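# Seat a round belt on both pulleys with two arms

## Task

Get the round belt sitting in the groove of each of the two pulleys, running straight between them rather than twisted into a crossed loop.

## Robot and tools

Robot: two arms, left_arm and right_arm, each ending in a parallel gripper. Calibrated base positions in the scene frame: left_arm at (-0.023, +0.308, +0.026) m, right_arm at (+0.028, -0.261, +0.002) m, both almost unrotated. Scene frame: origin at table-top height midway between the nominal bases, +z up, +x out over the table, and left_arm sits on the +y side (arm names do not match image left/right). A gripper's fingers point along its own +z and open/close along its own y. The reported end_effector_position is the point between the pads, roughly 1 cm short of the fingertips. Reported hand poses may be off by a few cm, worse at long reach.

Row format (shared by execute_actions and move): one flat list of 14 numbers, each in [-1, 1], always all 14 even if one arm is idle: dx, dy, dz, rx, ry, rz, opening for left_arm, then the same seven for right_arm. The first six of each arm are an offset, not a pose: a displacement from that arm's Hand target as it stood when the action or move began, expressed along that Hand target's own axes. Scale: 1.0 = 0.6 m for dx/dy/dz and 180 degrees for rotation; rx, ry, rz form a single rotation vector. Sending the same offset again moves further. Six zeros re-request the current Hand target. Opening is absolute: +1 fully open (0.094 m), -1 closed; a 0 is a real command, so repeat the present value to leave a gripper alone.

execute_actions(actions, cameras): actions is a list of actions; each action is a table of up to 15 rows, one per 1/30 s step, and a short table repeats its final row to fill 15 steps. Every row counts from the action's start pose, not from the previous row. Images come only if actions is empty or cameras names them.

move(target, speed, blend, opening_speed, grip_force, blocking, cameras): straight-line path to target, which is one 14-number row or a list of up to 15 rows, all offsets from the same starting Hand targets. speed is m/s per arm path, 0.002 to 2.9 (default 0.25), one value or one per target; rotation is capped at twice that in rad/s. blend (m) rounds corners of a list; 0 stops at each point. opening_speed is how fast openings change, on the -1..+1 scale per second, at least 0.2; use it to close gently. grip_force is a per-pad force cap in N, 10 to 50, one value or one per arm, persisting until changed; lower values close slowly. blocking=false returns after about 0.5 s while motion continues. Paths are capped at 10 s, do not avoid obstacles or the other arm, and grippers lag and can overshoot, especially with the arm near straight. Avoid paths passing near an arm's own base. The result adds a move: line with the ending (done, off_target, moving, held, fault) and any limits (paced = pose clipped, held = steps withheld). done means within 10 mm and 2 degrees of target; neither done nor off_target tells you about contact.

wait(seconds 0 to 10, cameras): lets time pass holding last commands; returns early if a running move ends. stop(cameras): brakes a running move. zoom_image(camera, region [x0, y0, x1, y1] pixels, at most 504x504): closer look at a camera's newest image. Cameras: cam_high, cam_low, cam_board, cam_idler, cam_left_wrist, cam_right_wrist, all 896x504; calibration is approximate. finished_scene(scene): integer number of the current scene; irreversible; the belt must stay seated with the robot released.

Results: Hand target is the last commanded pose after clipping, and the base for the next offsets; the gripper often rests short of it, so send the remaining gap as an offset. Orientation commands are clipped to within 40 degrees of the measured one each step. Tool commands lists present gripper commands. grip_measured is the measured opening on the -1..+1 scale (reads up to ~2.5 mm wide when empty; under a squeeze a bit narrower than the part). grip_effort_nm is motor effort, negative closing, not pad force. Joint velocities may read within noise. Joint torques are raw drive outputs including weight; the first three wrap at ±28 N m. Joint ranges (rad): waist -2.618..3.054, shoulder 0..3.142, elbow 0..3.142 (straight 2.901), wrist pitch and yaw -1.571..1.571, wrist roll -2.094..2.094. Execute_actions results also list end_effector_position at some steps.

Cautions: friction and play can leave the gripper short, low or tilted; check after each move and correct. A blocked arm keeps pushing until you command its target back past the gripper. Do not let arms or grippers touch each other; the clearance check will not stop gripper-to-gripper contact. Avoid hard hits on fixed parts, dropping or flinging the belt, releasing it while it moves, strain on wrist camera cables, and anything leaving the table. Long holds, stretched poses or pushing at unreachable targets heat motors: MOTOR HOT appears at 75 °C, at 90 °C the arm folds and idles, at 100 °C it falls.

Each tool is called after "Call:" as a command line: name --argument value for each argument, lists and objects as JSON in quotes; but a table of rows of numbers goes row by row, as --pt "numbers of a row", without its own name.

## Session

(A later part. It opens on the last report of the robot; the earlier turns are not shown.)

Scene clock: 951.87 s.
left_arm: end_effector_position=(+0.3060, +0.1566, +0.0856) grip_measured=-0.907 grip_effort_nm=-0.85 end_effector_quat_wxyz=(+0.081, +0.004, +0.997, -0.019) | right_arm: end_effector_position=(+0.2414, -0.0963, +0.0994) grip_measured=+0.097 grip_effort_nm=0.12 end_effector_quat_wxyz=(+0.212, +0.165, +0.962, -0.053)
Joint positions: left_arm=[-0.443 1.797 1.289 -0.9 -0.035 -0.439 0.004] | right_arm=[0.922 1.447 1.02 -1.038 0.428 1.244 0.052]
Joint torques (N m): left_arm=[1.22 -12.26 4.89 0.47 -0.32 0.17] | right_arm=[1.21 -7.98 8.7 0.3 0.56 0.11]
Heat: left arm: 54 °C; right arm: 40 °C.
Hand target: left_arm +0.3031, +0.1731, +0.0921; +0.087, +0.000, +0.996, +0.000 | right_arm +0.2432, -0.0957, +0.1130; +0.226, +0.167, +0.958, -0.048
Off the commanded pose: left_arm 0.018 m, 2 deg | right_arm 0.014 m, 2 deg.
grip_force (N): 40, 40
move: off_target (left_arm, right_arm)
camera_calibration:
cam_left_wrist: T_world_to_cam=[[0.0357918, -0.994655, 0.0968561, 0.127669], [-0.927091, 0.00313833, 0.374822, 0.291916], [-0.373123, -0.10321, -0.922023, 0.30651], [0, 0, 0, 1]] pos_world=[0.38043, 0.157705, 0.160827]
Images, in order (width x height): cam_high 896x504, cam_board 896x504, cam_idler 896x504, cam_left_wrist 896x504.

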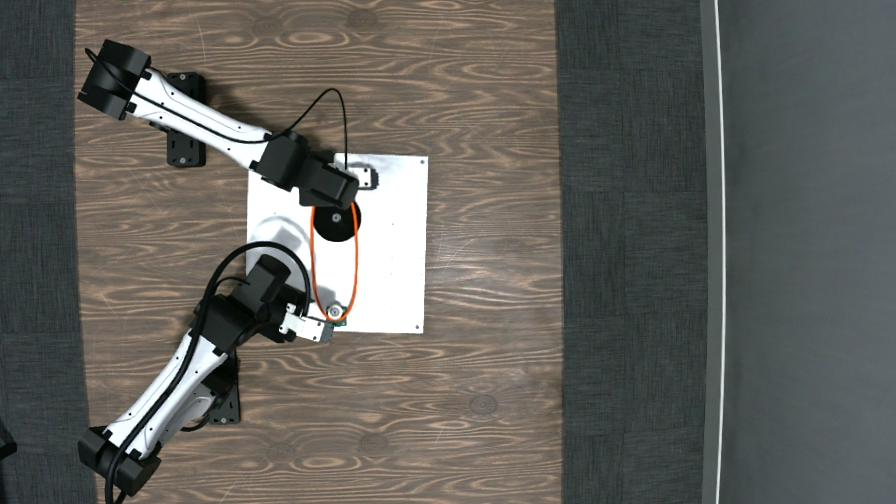

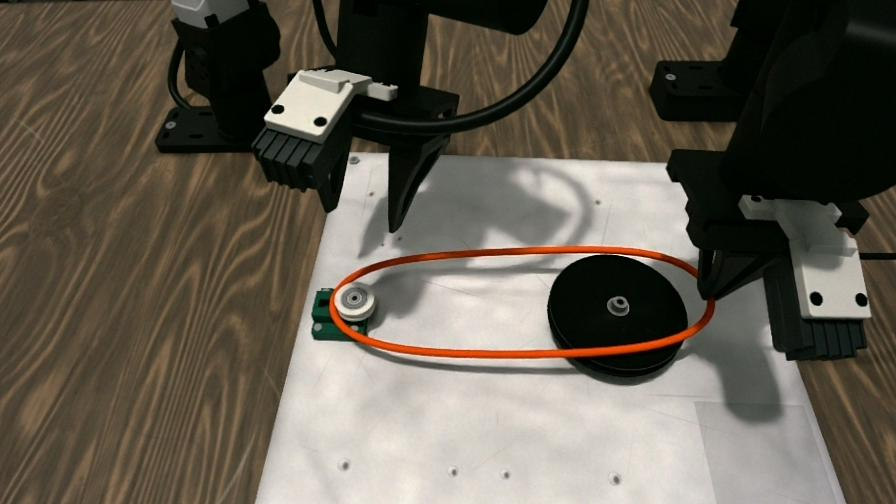

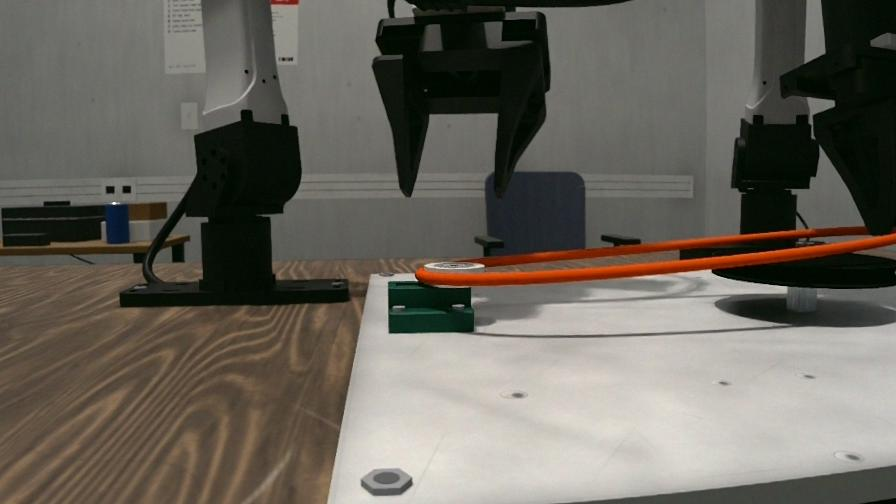

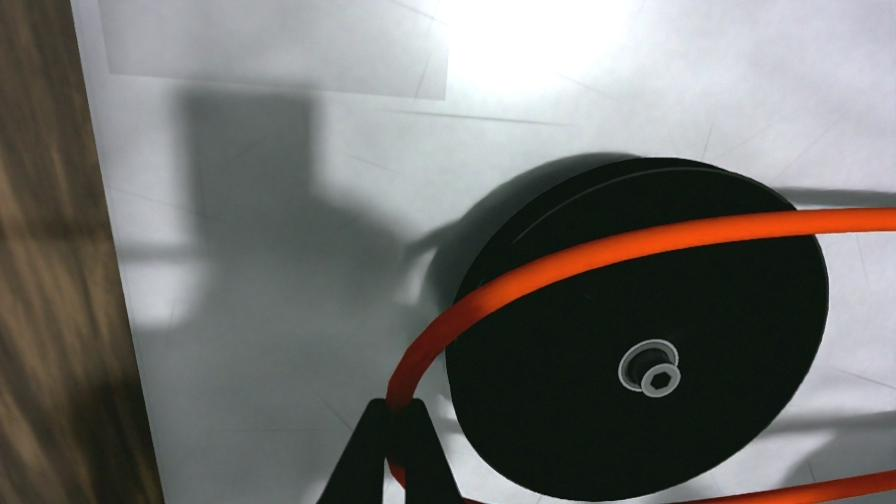

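Call:
move --pt "0.0093 0.0033 0.0525 0 0 0 -1 0 0 0 0 0 0 0.1" --speed 0.06 --cameras '["cam_idler","cam_left_wrist","cam_board","cam_high"]'

Call:
zoom_image --camera "cam_board" --region '[500, 200, 800, 420]'

Call:
zoom_image --camera "cam_idler" --region '[620, 180, 896, 340]'

Scene clock: 979.00 s.
left_arm: end_effector_position=(+0.3052, +0.1571, +0.0657) grip_measured=-0.907 grip_effort_nm=-0.85 end_effector_quat_wxyz=(+0.091, +0.006, +0.996, -0.026) | right_arm: end_effector_position=(+0.2414, -0.0963, +0.0994) grip_measured=+0.097 grip_effort_nm=0.12 end_effector_quat_wxyz=(+0.212, +0.165, +0.962, -0.053)
Joint positions: left_arm=[-0.441 1.797 1.202 -0.789 -0.031 -0.431 0.004] | right_arm=[0.922 1.447 1.02 -1.038 0.428 1.244 0.052]
Joint torques (N m): left_arm=[1.55 -9.21 4.22 0.56 -0.31 0.2] | right_arm=[1.21 -7.98 8.7 0.3 0.56 0.11]
Heat: left arm: 56 °C; right arm: 41 °C.
Hand target: left_arm +0.3030, +0.1751, +0.0601; +0.087, +0.000, +0.996, +0.000 | right_arm +0.2432, -0.0957, +0.1130; +0.226, +0.167, +0.958, -0.048
Off the commanded pose: left_arm 0.019 m, 3 deg | right_arm 0.014 m, 2 deg.
grip_force (N): 40, 40
move: off_target (left_arm, right_arm)
camera_calibration:
cam_left_wrist: T_world_to_cam=[[0.0281458, -0.993495, 0.110345, 0.131504], [-0.934188, 0.0131344, 0.35654, 0.300396], [-0.35567, -0.113118, -0.927741, 0.284596], [0, 0, 0, 1]] pos_world=[0.378147, 0.158896, 0.142417]
Images, in order (width x height): cam_high 896x504, cam_board 896x504, cam_idler 896x504, cam_left_wrist 896x504.

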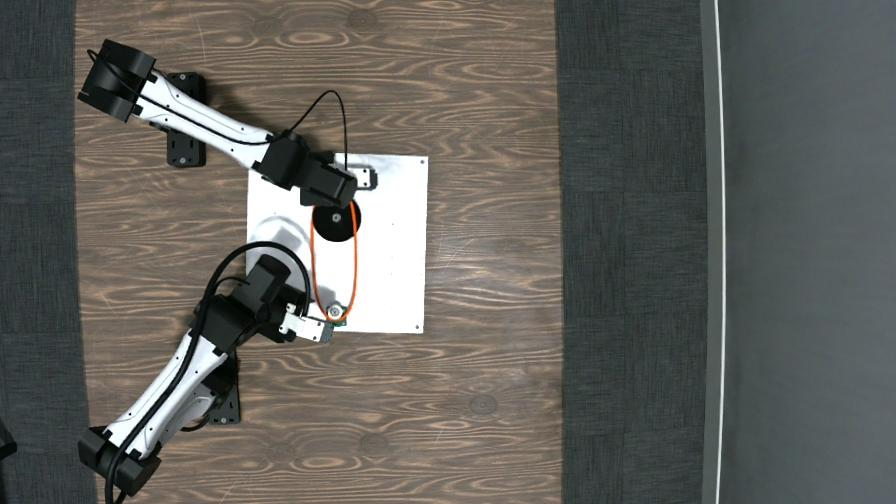

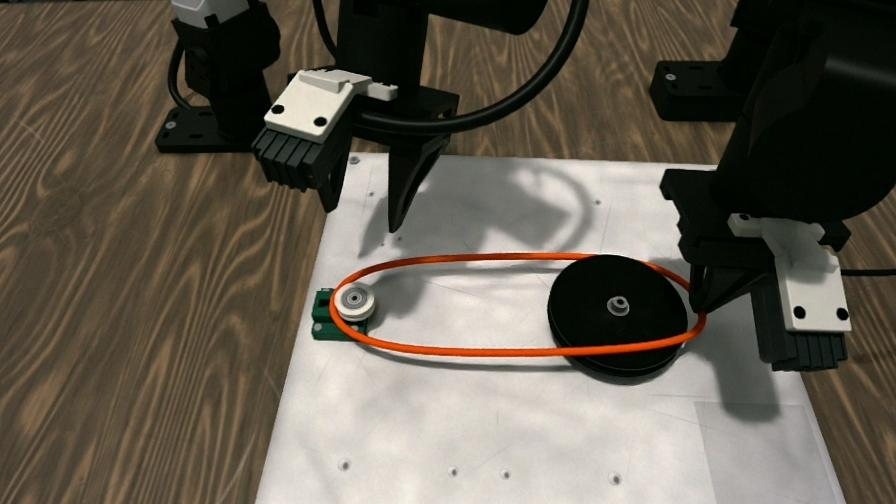

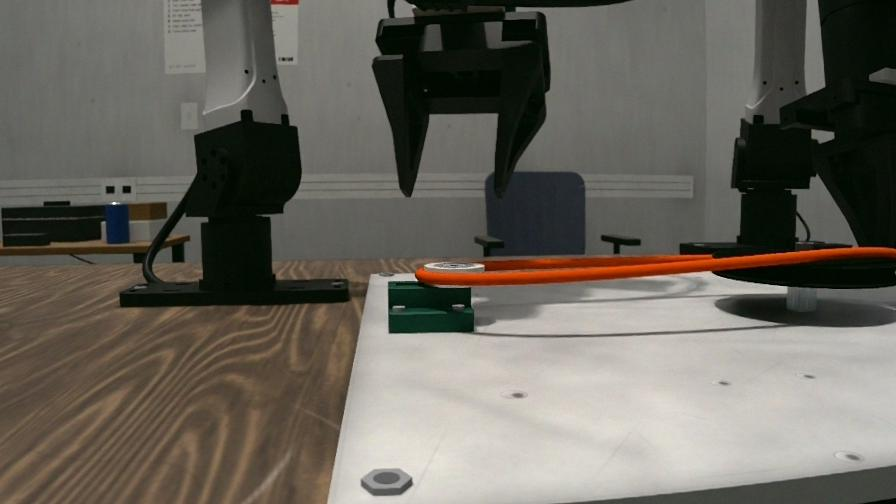

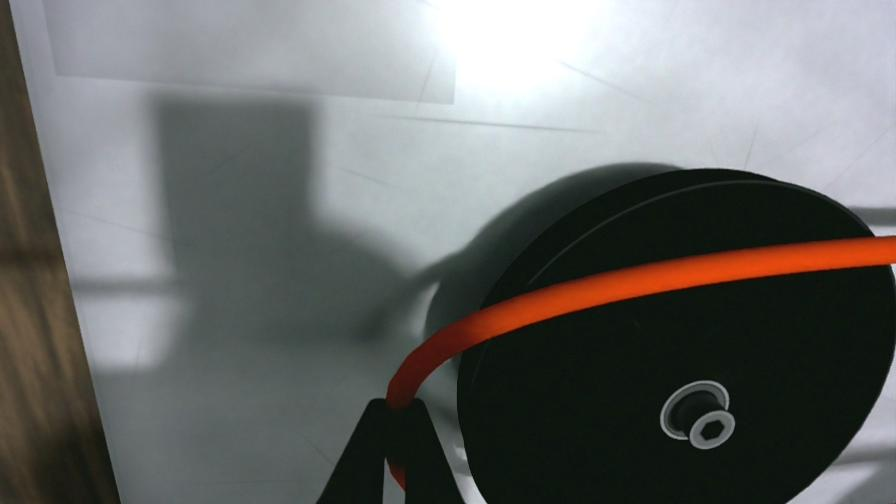

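Scaled by 1.680 from the camera's 896x504 image, which has a finer 1280x720 frame.

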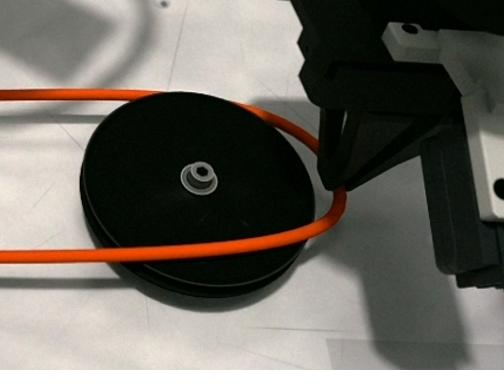

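Scaled by 1.826 from the camera's 896x504 image, which has a finer 1280x720 frame.

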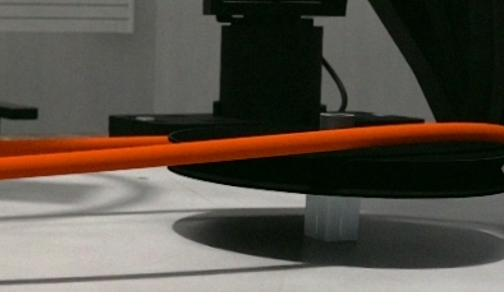

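Call:
move --pt "0 0 0 0 0 0 -1 -0.0225 -0.0008 -0.0445 0 0 0 0.1" --pt "0 0 0 0 0 0 -1 -0.0367 0.2315 -0.0172 -0.0264 0.1734 -0.1095 -1" --speed 0.15 --blend '[0.02,0]' --cameras '["cam_idler","cam_right_wrist","cam_board","cam_high"]'

Scene clock: 1021.20 s.
left_arm: end_effector_position=(+0.3059, +0.1579, +0.0657) grip_measured=-0.907 grip_effort_nm=-0.85 end_effector_quat_wxyz=(+0.090, +0.004, +0.996, -0.028) | right_arm: end_effector_position=(+0.3067, +0.0237, +0.1332) grip_measured=-0.993 grip_effort_nm=-0.42 end_effector_quat_wxyz=(-0.025, +0.011, +1.000, -0.009)
Joint positions: left_arm=[-0.435 1.797 1.202 -0.788 -0.025 -0.431 0.004] | right_arm=[0.779 2.138 2.069 -1.55 -0.024 0.806 0]
Joint torques (N m): left_arm=[0.85 -9.21 4.34 0.59 -0.34 0.21] | right_arm=[0.35 -9.95 8.5 0.13 -0.27 -0.14]
Heat: left arm: 50 °C; right arm: 41 °C.
Hand target: left_arm +0.3030, +0.1751, +0.0601; +0.087, +0.000, +0.996, +0.000 | right_arm +0.3050, +0.0301, +0.1300; -0.043, +0.000, +0.999, +0.000
Off the commanded pose: left_arm 0.018 m, 3 deg | right_arm 0.007 m, 3 deg.
grip_force (N): 40, 40
move: off_target (left_arm, right_arm); blend cut to 0.0152 m at target 1; target 2's new opening was sent with right_arm's hand 0.007 m and 3 deg from that target
camera_calibration:
cam_right_wrist: T_world_to_cam=[[0.0285716, -0.997541, 0.0639992, -0.00242461], [-0.809948, 0.0144182, 0.586324, 0.205403], [-0.585805, -0.0685883, -0.807545, 0.394175], [0, 0, 0, 1]] pos_world=[0.397345, 0.0216556, 0.198036]
Images, in order (width x height): cam_high 896x504, cam_board 896x504, cam_idler 896x504, cam_right_wrist 896x504.

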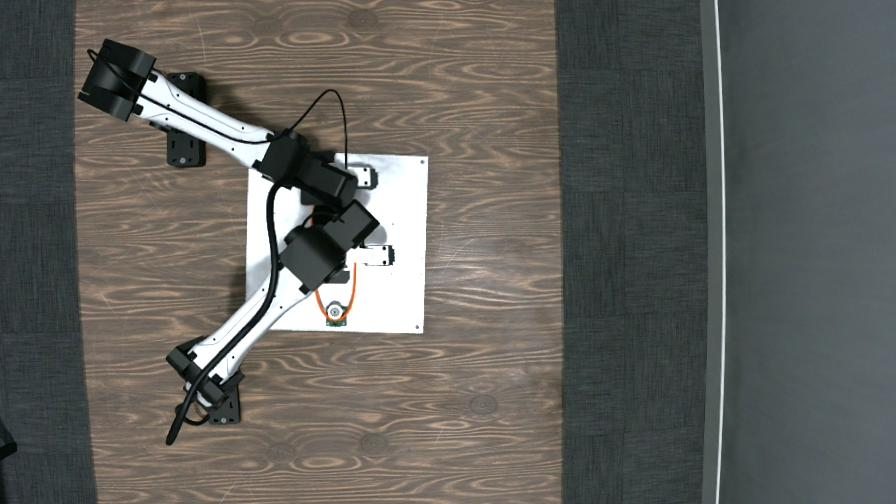

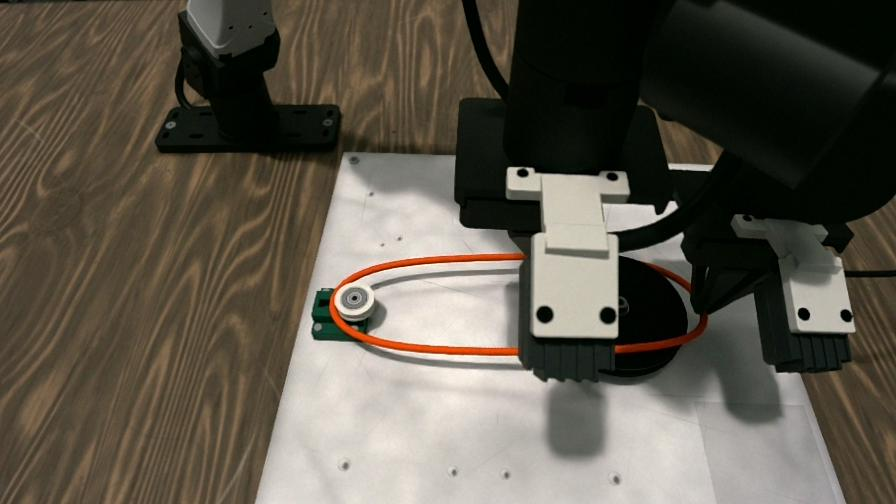

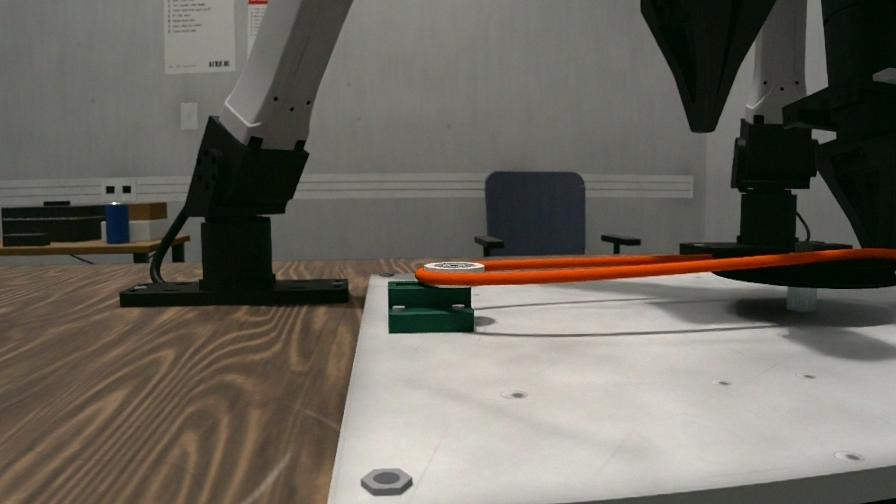

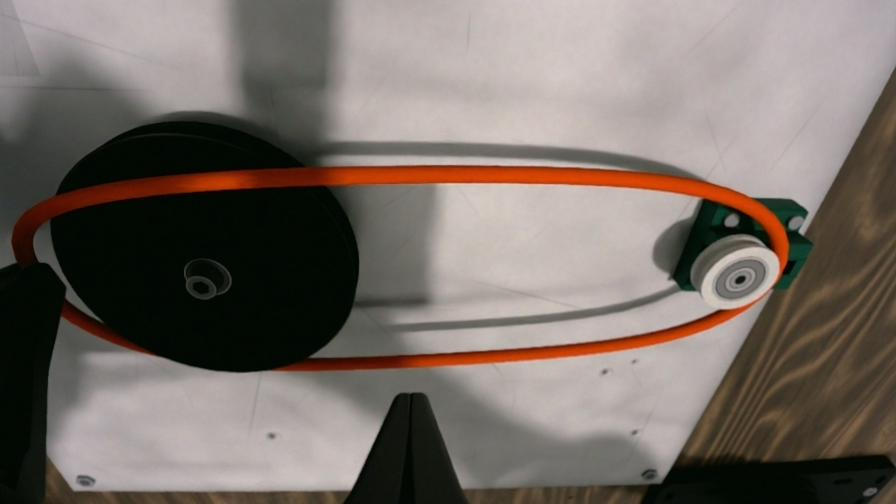

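Call:
move --pt "0 0 0 0 0 0 -1 0.0083 0.01 0.1178 0 0 0 -1" --speed 0.12 --cameras '["cam_idler","cam_right_wrist","cam_board"]'

Scene clock: 1047.17 s.
left_arm: end_effector_position=(+0.3059, +0.1579, +0.0657) grip_measured=-0.907 grip_effort_nm=-0.85 end_effector_quat_wxyz=(+0.090, +0.004, +0.996, -0.028) | right_arm: end_effector_position=(+0.2973, +0.0177, +0.1109) grip_measured=-0.993 grip_effort_nm=-0.42 end_effector_quat_wxyz=(-0.051, +0.007, +0.998, -0.024)
Joint positions: left_arm=[-0.435 1.797 1.202 -0.788 -0.025 -0.431 0.004] | right_arm=[0.779 2.14 1.979 -1.515 -0.038 0.796 0]
Joint torques (N m): left_arm=[1.09 -9.21 4.33 0.63 -0.32 0.19] | right_arm=[0.57 -12.77 6.48 0.19 0.07 0.07]
Heat: left arm: 49 °C; right arm: 41 °C.
Hand target: left_arm +0.3030, +0.1751, +0.0601; +0.087, +0.000, +0.996, +0.000 | right_arm +0.2998, +0.0191, +0.1126; -0.044, +0.008, +0.999, -0.021 (not the last commanded pose)
Off the commanded pose: left_arm 0.018 m, 3 deg | right_arm 0.054 m, 3 deg.
grip_force (N): 40, 40
move: held (right_arm; a check stopped the path), off_target (left_arm); limits=held
pose unreachable (right arm): on one or more control steps of this call, first in action 0 (counted from 0), this arm could not follow its commanded pose, so it was not sent that pose on those steps. It may still have moved: this result reports where it is.
cause: moving toward the commanded pose would bring a part of the arm too close to another arm (this arm's wrist (the part past joint 4) and the left arm's wrist (the part past joint 4), where that arm would come to rest).
camera_calibration:
cam_right_wrist: T_world_to_cam=[[0.0406608, -0.994899, 0.0923168, -0.0134591], [-0.779432, 0.026226, 0.625938, 0.197289], [-0.625166, -0.0974058, -0.77439, 0.378787], [0, 0, 0, 1]] pos_world=[0.391125, 0.0183316, 0.171081]
Images, in order (width x height): cam_board 896x504, cam_idler 896x504, cam_right_wrist 896x504.

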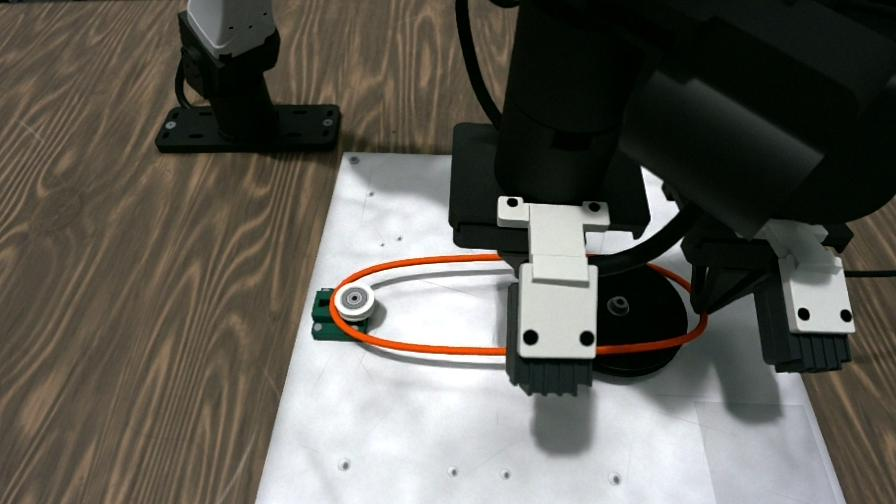

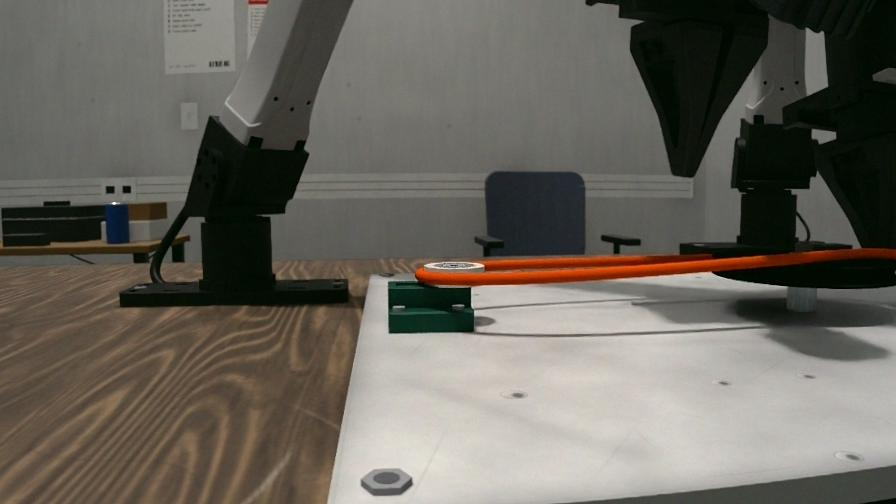

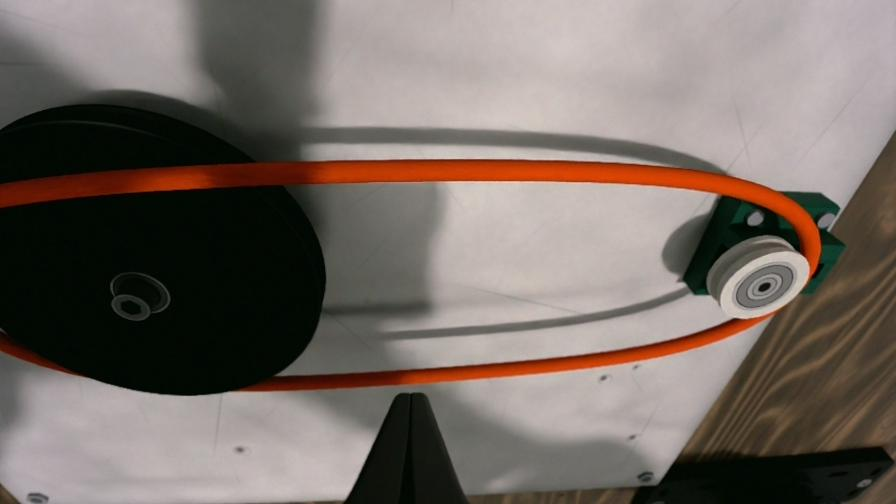

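Call:
move --pt "0 0 0 0 0 0 -1 -0.0127 -0.0675 -0.0608 -0.1097 -0.1705 -0.4426 -0.4" --speed 0.3 --cameras '["cam_idler","cam_right_wrist","cam_board","cam_high"]'

Scene clock: 1077.53 s.
left_arm: end_effector_position=(+0.3059, +0.1579, +0.0657) grip_measured=-0.907 grip_effort_nm=-0.85 end_effector_quat_wxyz=(+0.090, +0.004, +0.996, -0.028) | right_arm: end_effector_position=(+0.3074, -0.0261, +0.1406) grip_measured=-0.403 grip_effort_nm=0.12 end_effector_quat_wxyz=(+0.167, -0.614, +0.756, +0.153)
Joint positions: left_arm=[-0.435 1.797 1.202 -0.788 -0.025 -0.431 0.004] | right_arm=[0.528 1.639 1.354 -0.986 -0.351 -0.777 0.028]
Joint torques (N m): left_arm=[0.95 -8.99 4.38 0.61 -0.35 0.23] | right_arm=[0.03 -11.11 5.41 1.55 -0.59 -0.13]
Heat: left arm: 49 °C; right arm: 40 °C.
Hand target: left_arm +0.3030, +0.1751, +0.0601; +0.087, +0.000, +0.996, +0.000 | right_arm +0.3100, -0.0200, +0.1500; +0.198, -0.621, +0.740, +0.166
Off the commanded pose: left_arm 0.018 m, 3 deg | right_arm 0.012 m, 4 deg.
grip_force (N): 40, 40
move: off_target (left_arm, right_arm)
camera_calibration:
cam_right_wrist: T_world_to_cam=[[0.98333, -0.177844, 0.0378704, -0.320979], [-0.181121, -0.976401, 0.117626, 0.0490018], [0.0160577, -0.122524, -0.992336, 0.236756], [0, 0, 0, 1]] pos_world=[0.320702, 0.0197695, 0.241333]
Images, in order (width x height): cam_high 896x504, cam_board 896x504, cam_idler 896x504, cam_right_wrist 896x504.

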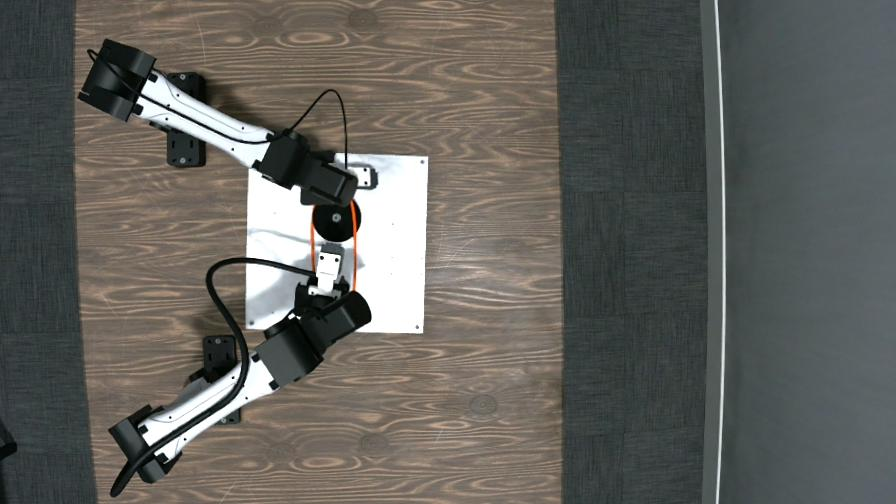

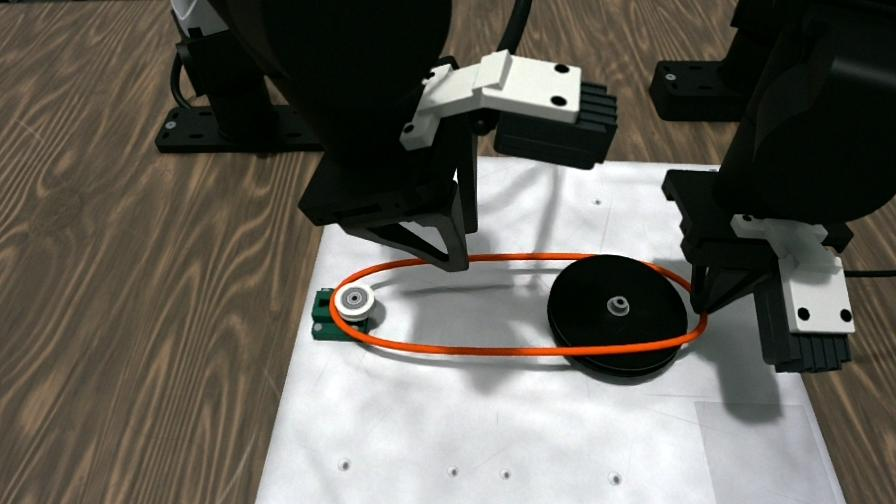

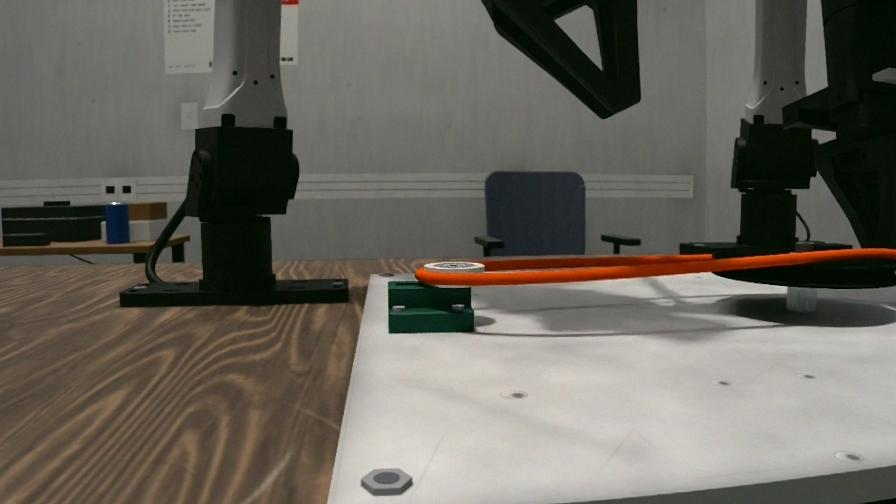

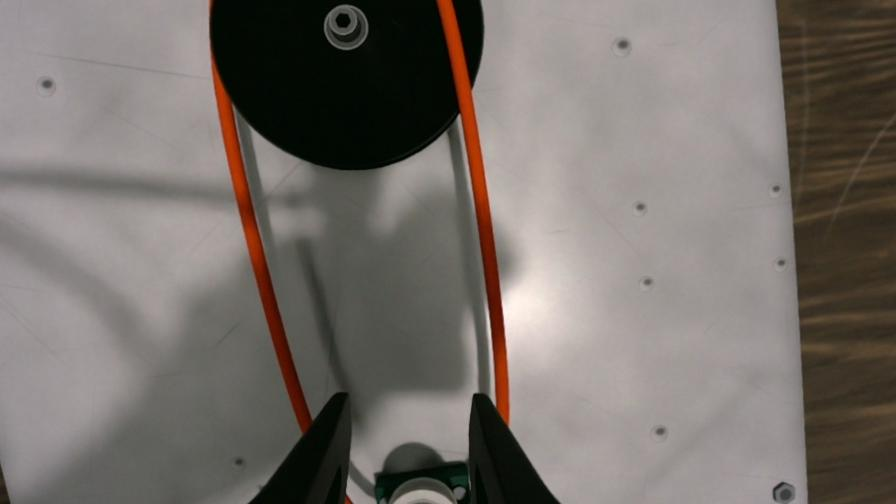

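Call:
move --pt "0 0 0 0 0 0 -1 -0.0227 -0.0445 0.1015 0 0 0 -0.4" --speed 0.15 --cameras '["cam_idler","cam_right_wrist","cam_board"]'

Scene clock: 1095.03 s.
left_arm: end_effector_position=(+0.3059, +0.1579, +0.0657) grip_measured=-0.907 grip_effort_nm=-0.85 end_effector_quat_wxyz=(+0.090, +0.004, +0.996, -0.028) | right_arm: end_effector_position=(+0.3342, +0.0026, +0.0975) grip_measured=-0.403 grip_effort_nm=0.12 end_effector_quat_wxyz=(+0.173, -0.621, +0.749, +0.156)
Joint positions: left_arm=[-0.435 1.797 1.202 -0.788 -0.025 -0.431 0.004] | right_arm=[0.556 1.793 1.354 -0.814 -0.351 -0.765 0.028]
Joint torques (N m): left_arm=[1.1 -9.22 4.25 0.63 -0.34 0.25] | right_arm=[0.94 -8.65 8.65 1.57 -0.45 0.2]
Heat: left arm: 49 °C; right arm: 40 °C.
Hand target: left_arm +0.3030, +0.1751, +0.0601; +0.087, +0.000, +0.996, +0.000 | right_arm +0.3437, +0.0169, +0.1041; +0.198, -0.621, +0.740, +0.166
Off the commanded pose: left_arm 0.018 m, 3 deg | right_arm 0.018 m, 3 deg.
grip_force (N): 40, 40
move: off_target (left_arm, right_arm)
camera_calibration:
cam_right_wrist: T_world_to_cam=[[0.9858, -0.161577, 0.04572, -0.342247], [-0.165624, -0.980464, 0.106112, 0.0829689], [0.0276815, -0.112178, -0.993303, 0.193166], [0, 0, 0, 1]] pos_world=[0.345782, 0.0477176, 0.198715]
Images, in order (width x height): cam_board 896x504, cam_idler 896x504, cam_right_wrist 896x504.

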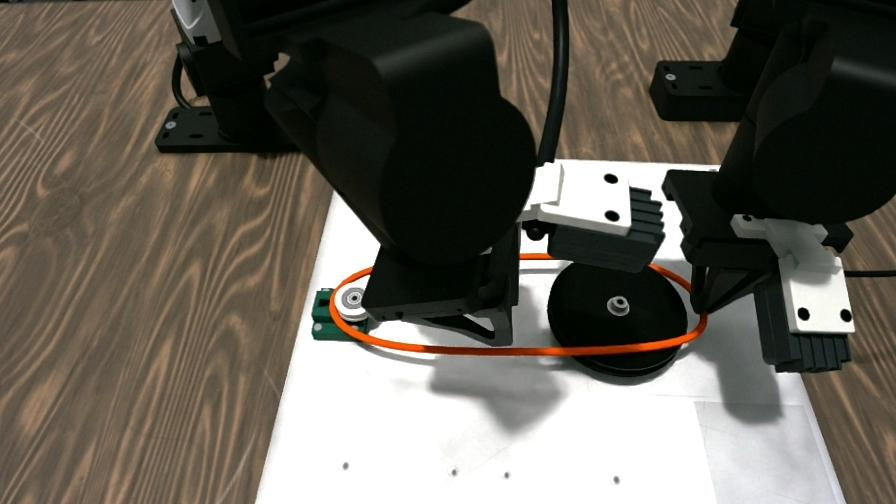

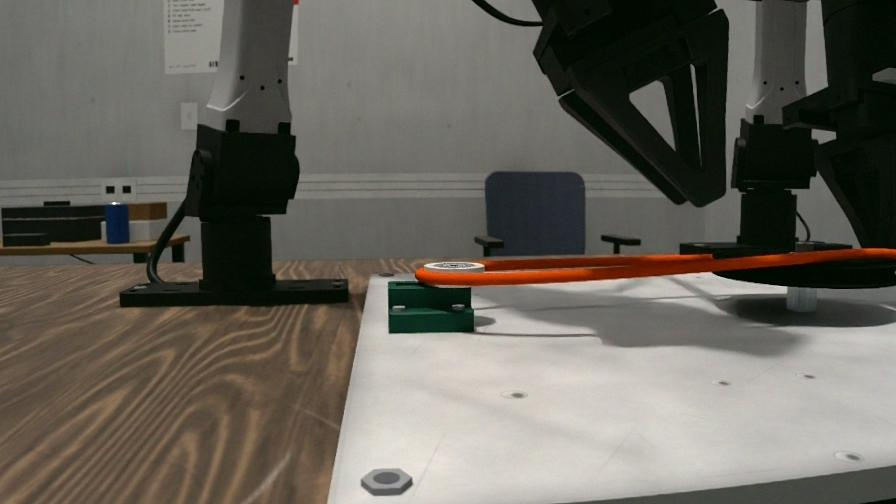

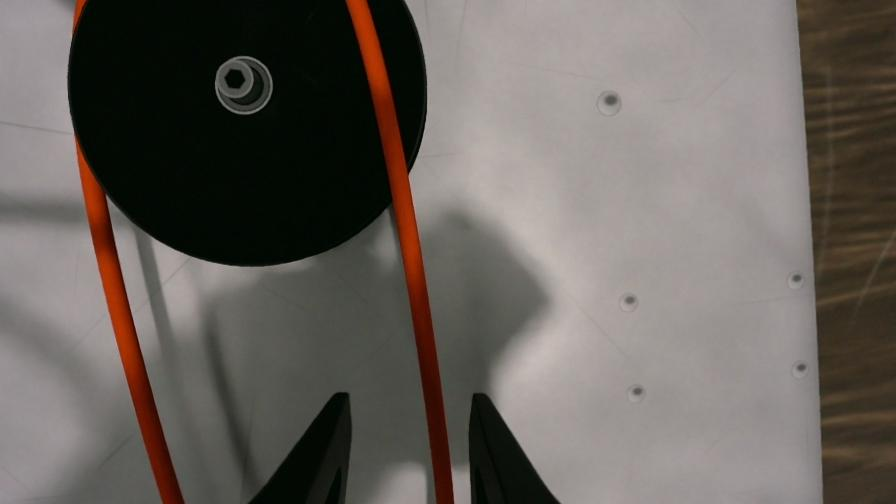

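Call:
move --pt "0 0 0 0 0 0 -1 0.0185 -0.004 0.0585 0 0 0 -0.4" --speed 0.1 --cameras '["cam_idler","cam_right_wrist","cam_board"]'

Scene clock: 1112.50 s.
left_arm: end_effector_position=(+0.3059, +0.1579, +0.0657) grip_measured=-0.907 grip_effort_nm=-0.85 end_effector_quat_wxyz=(+0.090, +0.004, +0.996, -0.028) | right_arm: end_effector_position=(+0.3471, +0.0156, +0.0741) grip_measured=-0.403 grip_effort_nm=0.12 end_effector_quat_wxyz=(+0.191, -0.620, +0.745, +0.155)
Joint positions: left_arm=[-0.435 1.797 1.202 -0.788 -0.025 -0.431 0.004] | right_arm=[0.566 1.852 1.32 -0.68 -0.351 -0.753 0.028]
Joint torques (N m): left_arm=[0.99 -9.17 4.33 0.62 -0.26 0.27] | right_arm=[1.14 -8.88 5.52 1.7 -0.4 0.21]
Heat: left arm: 49 °C; right arm: 42 °C.
Hand target: left_arm +0.3030, +0.1751, +0.0601; +0.087, +0.000, +0.996, +0.000 | right_arm +0.3474, +0.0244, +0.0681; +0.198, -0.621, +0.740, +0.166
Off the commanded pose: left_arm 0.018 m, 3 deg | right_arm 0.011 m, 2 deg.
grip_force (N): 40, 40
move: off_target (left_arm, right_arm)
camera_calibration:
cam_right_wrist: T_world_to_cam=[[0.983974, -0.163858, 0.070332, -0.352884], [-0.169237, -0.982412, 0.0788961, 0.103633], [0.0561673, -0.0895344, -0.994399, 0.16093], [0, 0, 0, 1]] pos_world=[0.355728, 0.0583968, 0.176671]
Images, in order (width x height): cam_board 896x504, cam_idler 896x504, cam_right_wrist 896x504.

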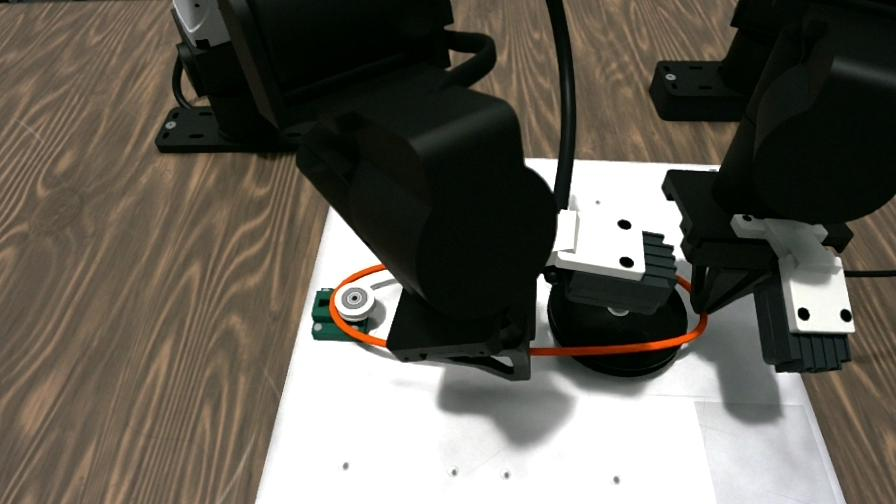

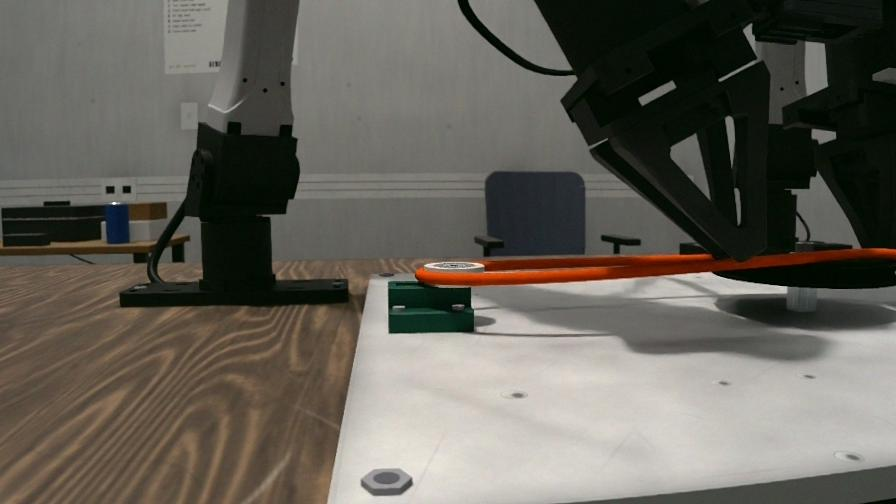

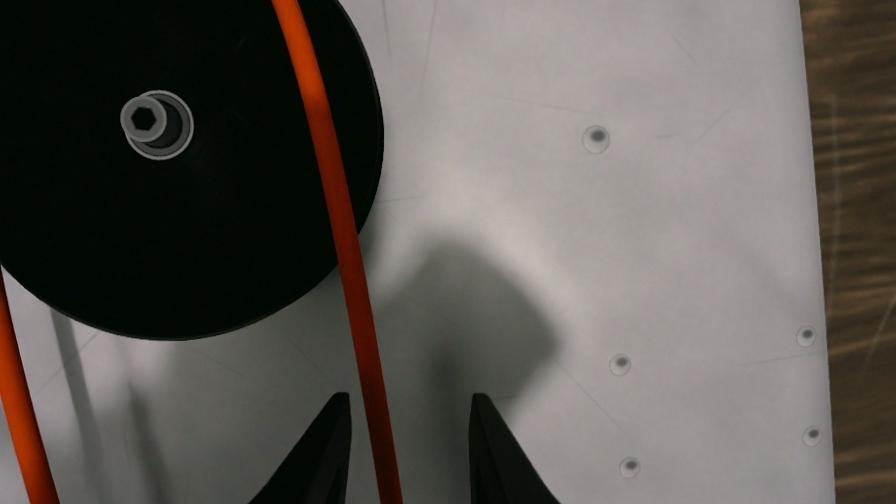

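Call:
move --pt "0 0 0 0 0 0 -1 0.021 0.012 0.0187 0 0 0 -0.4" --speed 0.06 --cameras '["cam_idler","cam_right_wrist","cam_board"]'

Call:
zoom_image --camera "cam_idler" --region '[620, 160, 896, 340]'

Scene clock: 1128.07 s.
left_arm: end_effector_position=(+0.3059, +0.1579, +0.0657) grip_measured=-0.907 grip_effort_nm=-0.85 end_effector_quat_wxyz=(+0.090, +0.004, +0.996, -0.028) | right_arm: end_effector_position=(+0.3402, +0.0112, +0.0545) grip_measured=-0.403 grip_effort_nm=0.12 end_effector_quat_wxyz=(+0.187, -0.619, +0.747, +0.156)
Joint positions: left_arm=[-0.435 1.797 1.202 -0.788 -0.025 -0.431 0.004] | right_arm=[0.566 1.852 1.241 -0.608 -0.351 -0.75 0.028]
Joint torques (N m): left_arm=[0.91 -9.11 4.45 0.63 -0.31 0.19] | right_arm=[1.42 -9.73 5.22 1.67 -0.39 0.21]
Heat: left arm: 49 °C; right arm: 41 °C.
Hand target: left_arm +0.3030, +0.1751, +0.0601; +0.087, +0.000, +0.996, +0.000 | right_arm +0.3393, +0.0204, +0.0519; +0.198, -0.621, +0.740, +0.167
Off the commanded pose: left_arm 0.018 m, 3 deg | right_arm 0.010 m, 2 deg.
grip_force (N): 40, 40
move: off_target (left_arm)
camera_calibration:
cam_right_wrist: T_world_to_cam=[[0.984048, -0.166284, 0.0632312, -0.345066], [-0.171275, -0.981633, 0.0840322, 0.100051], [0.0480967, -0.0935217, -0.994455, 0.144167], [0, 0, 0, 1]] pos_world=[0.349764, 0.0543173, 0.156779]
Images, in order (width x height): cam_board 896x504, cam_idler 896x504, cam_right_wrist 896x504.

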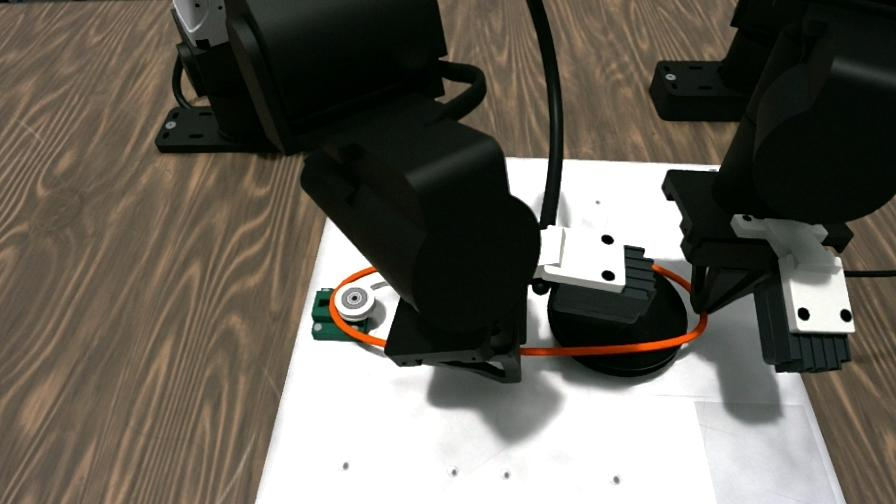

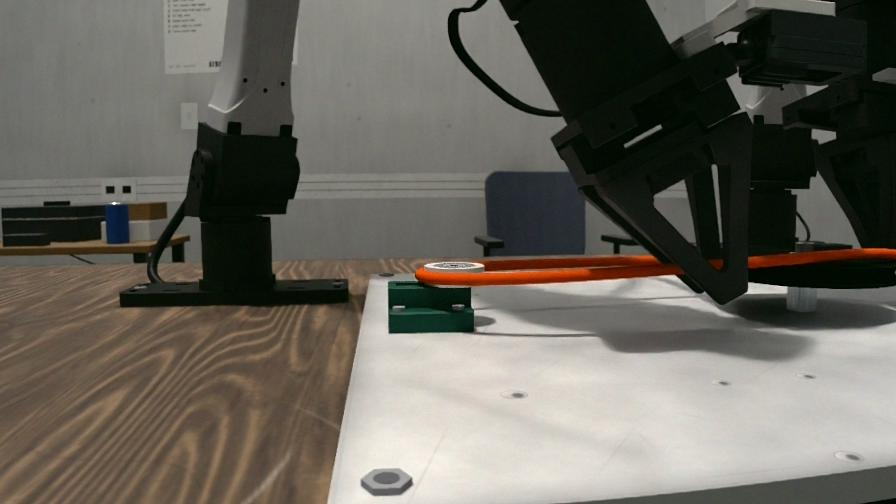

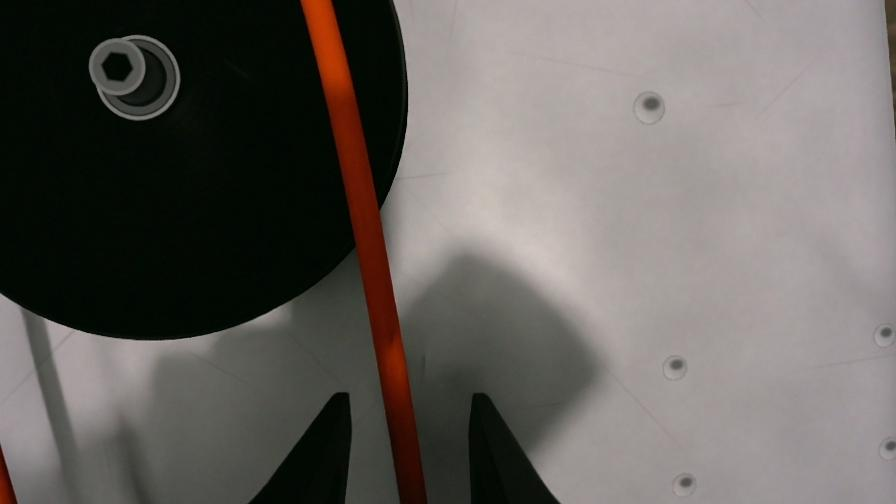

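Scaled by 1.826 from the camera's 896x504 image, which has a finer 1280x720 frame.

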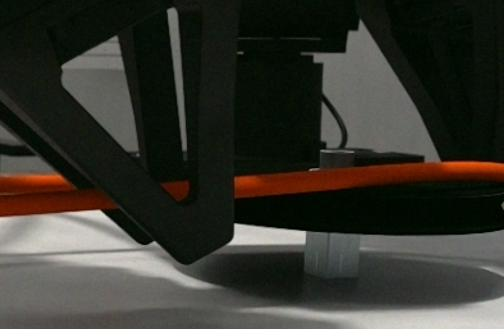

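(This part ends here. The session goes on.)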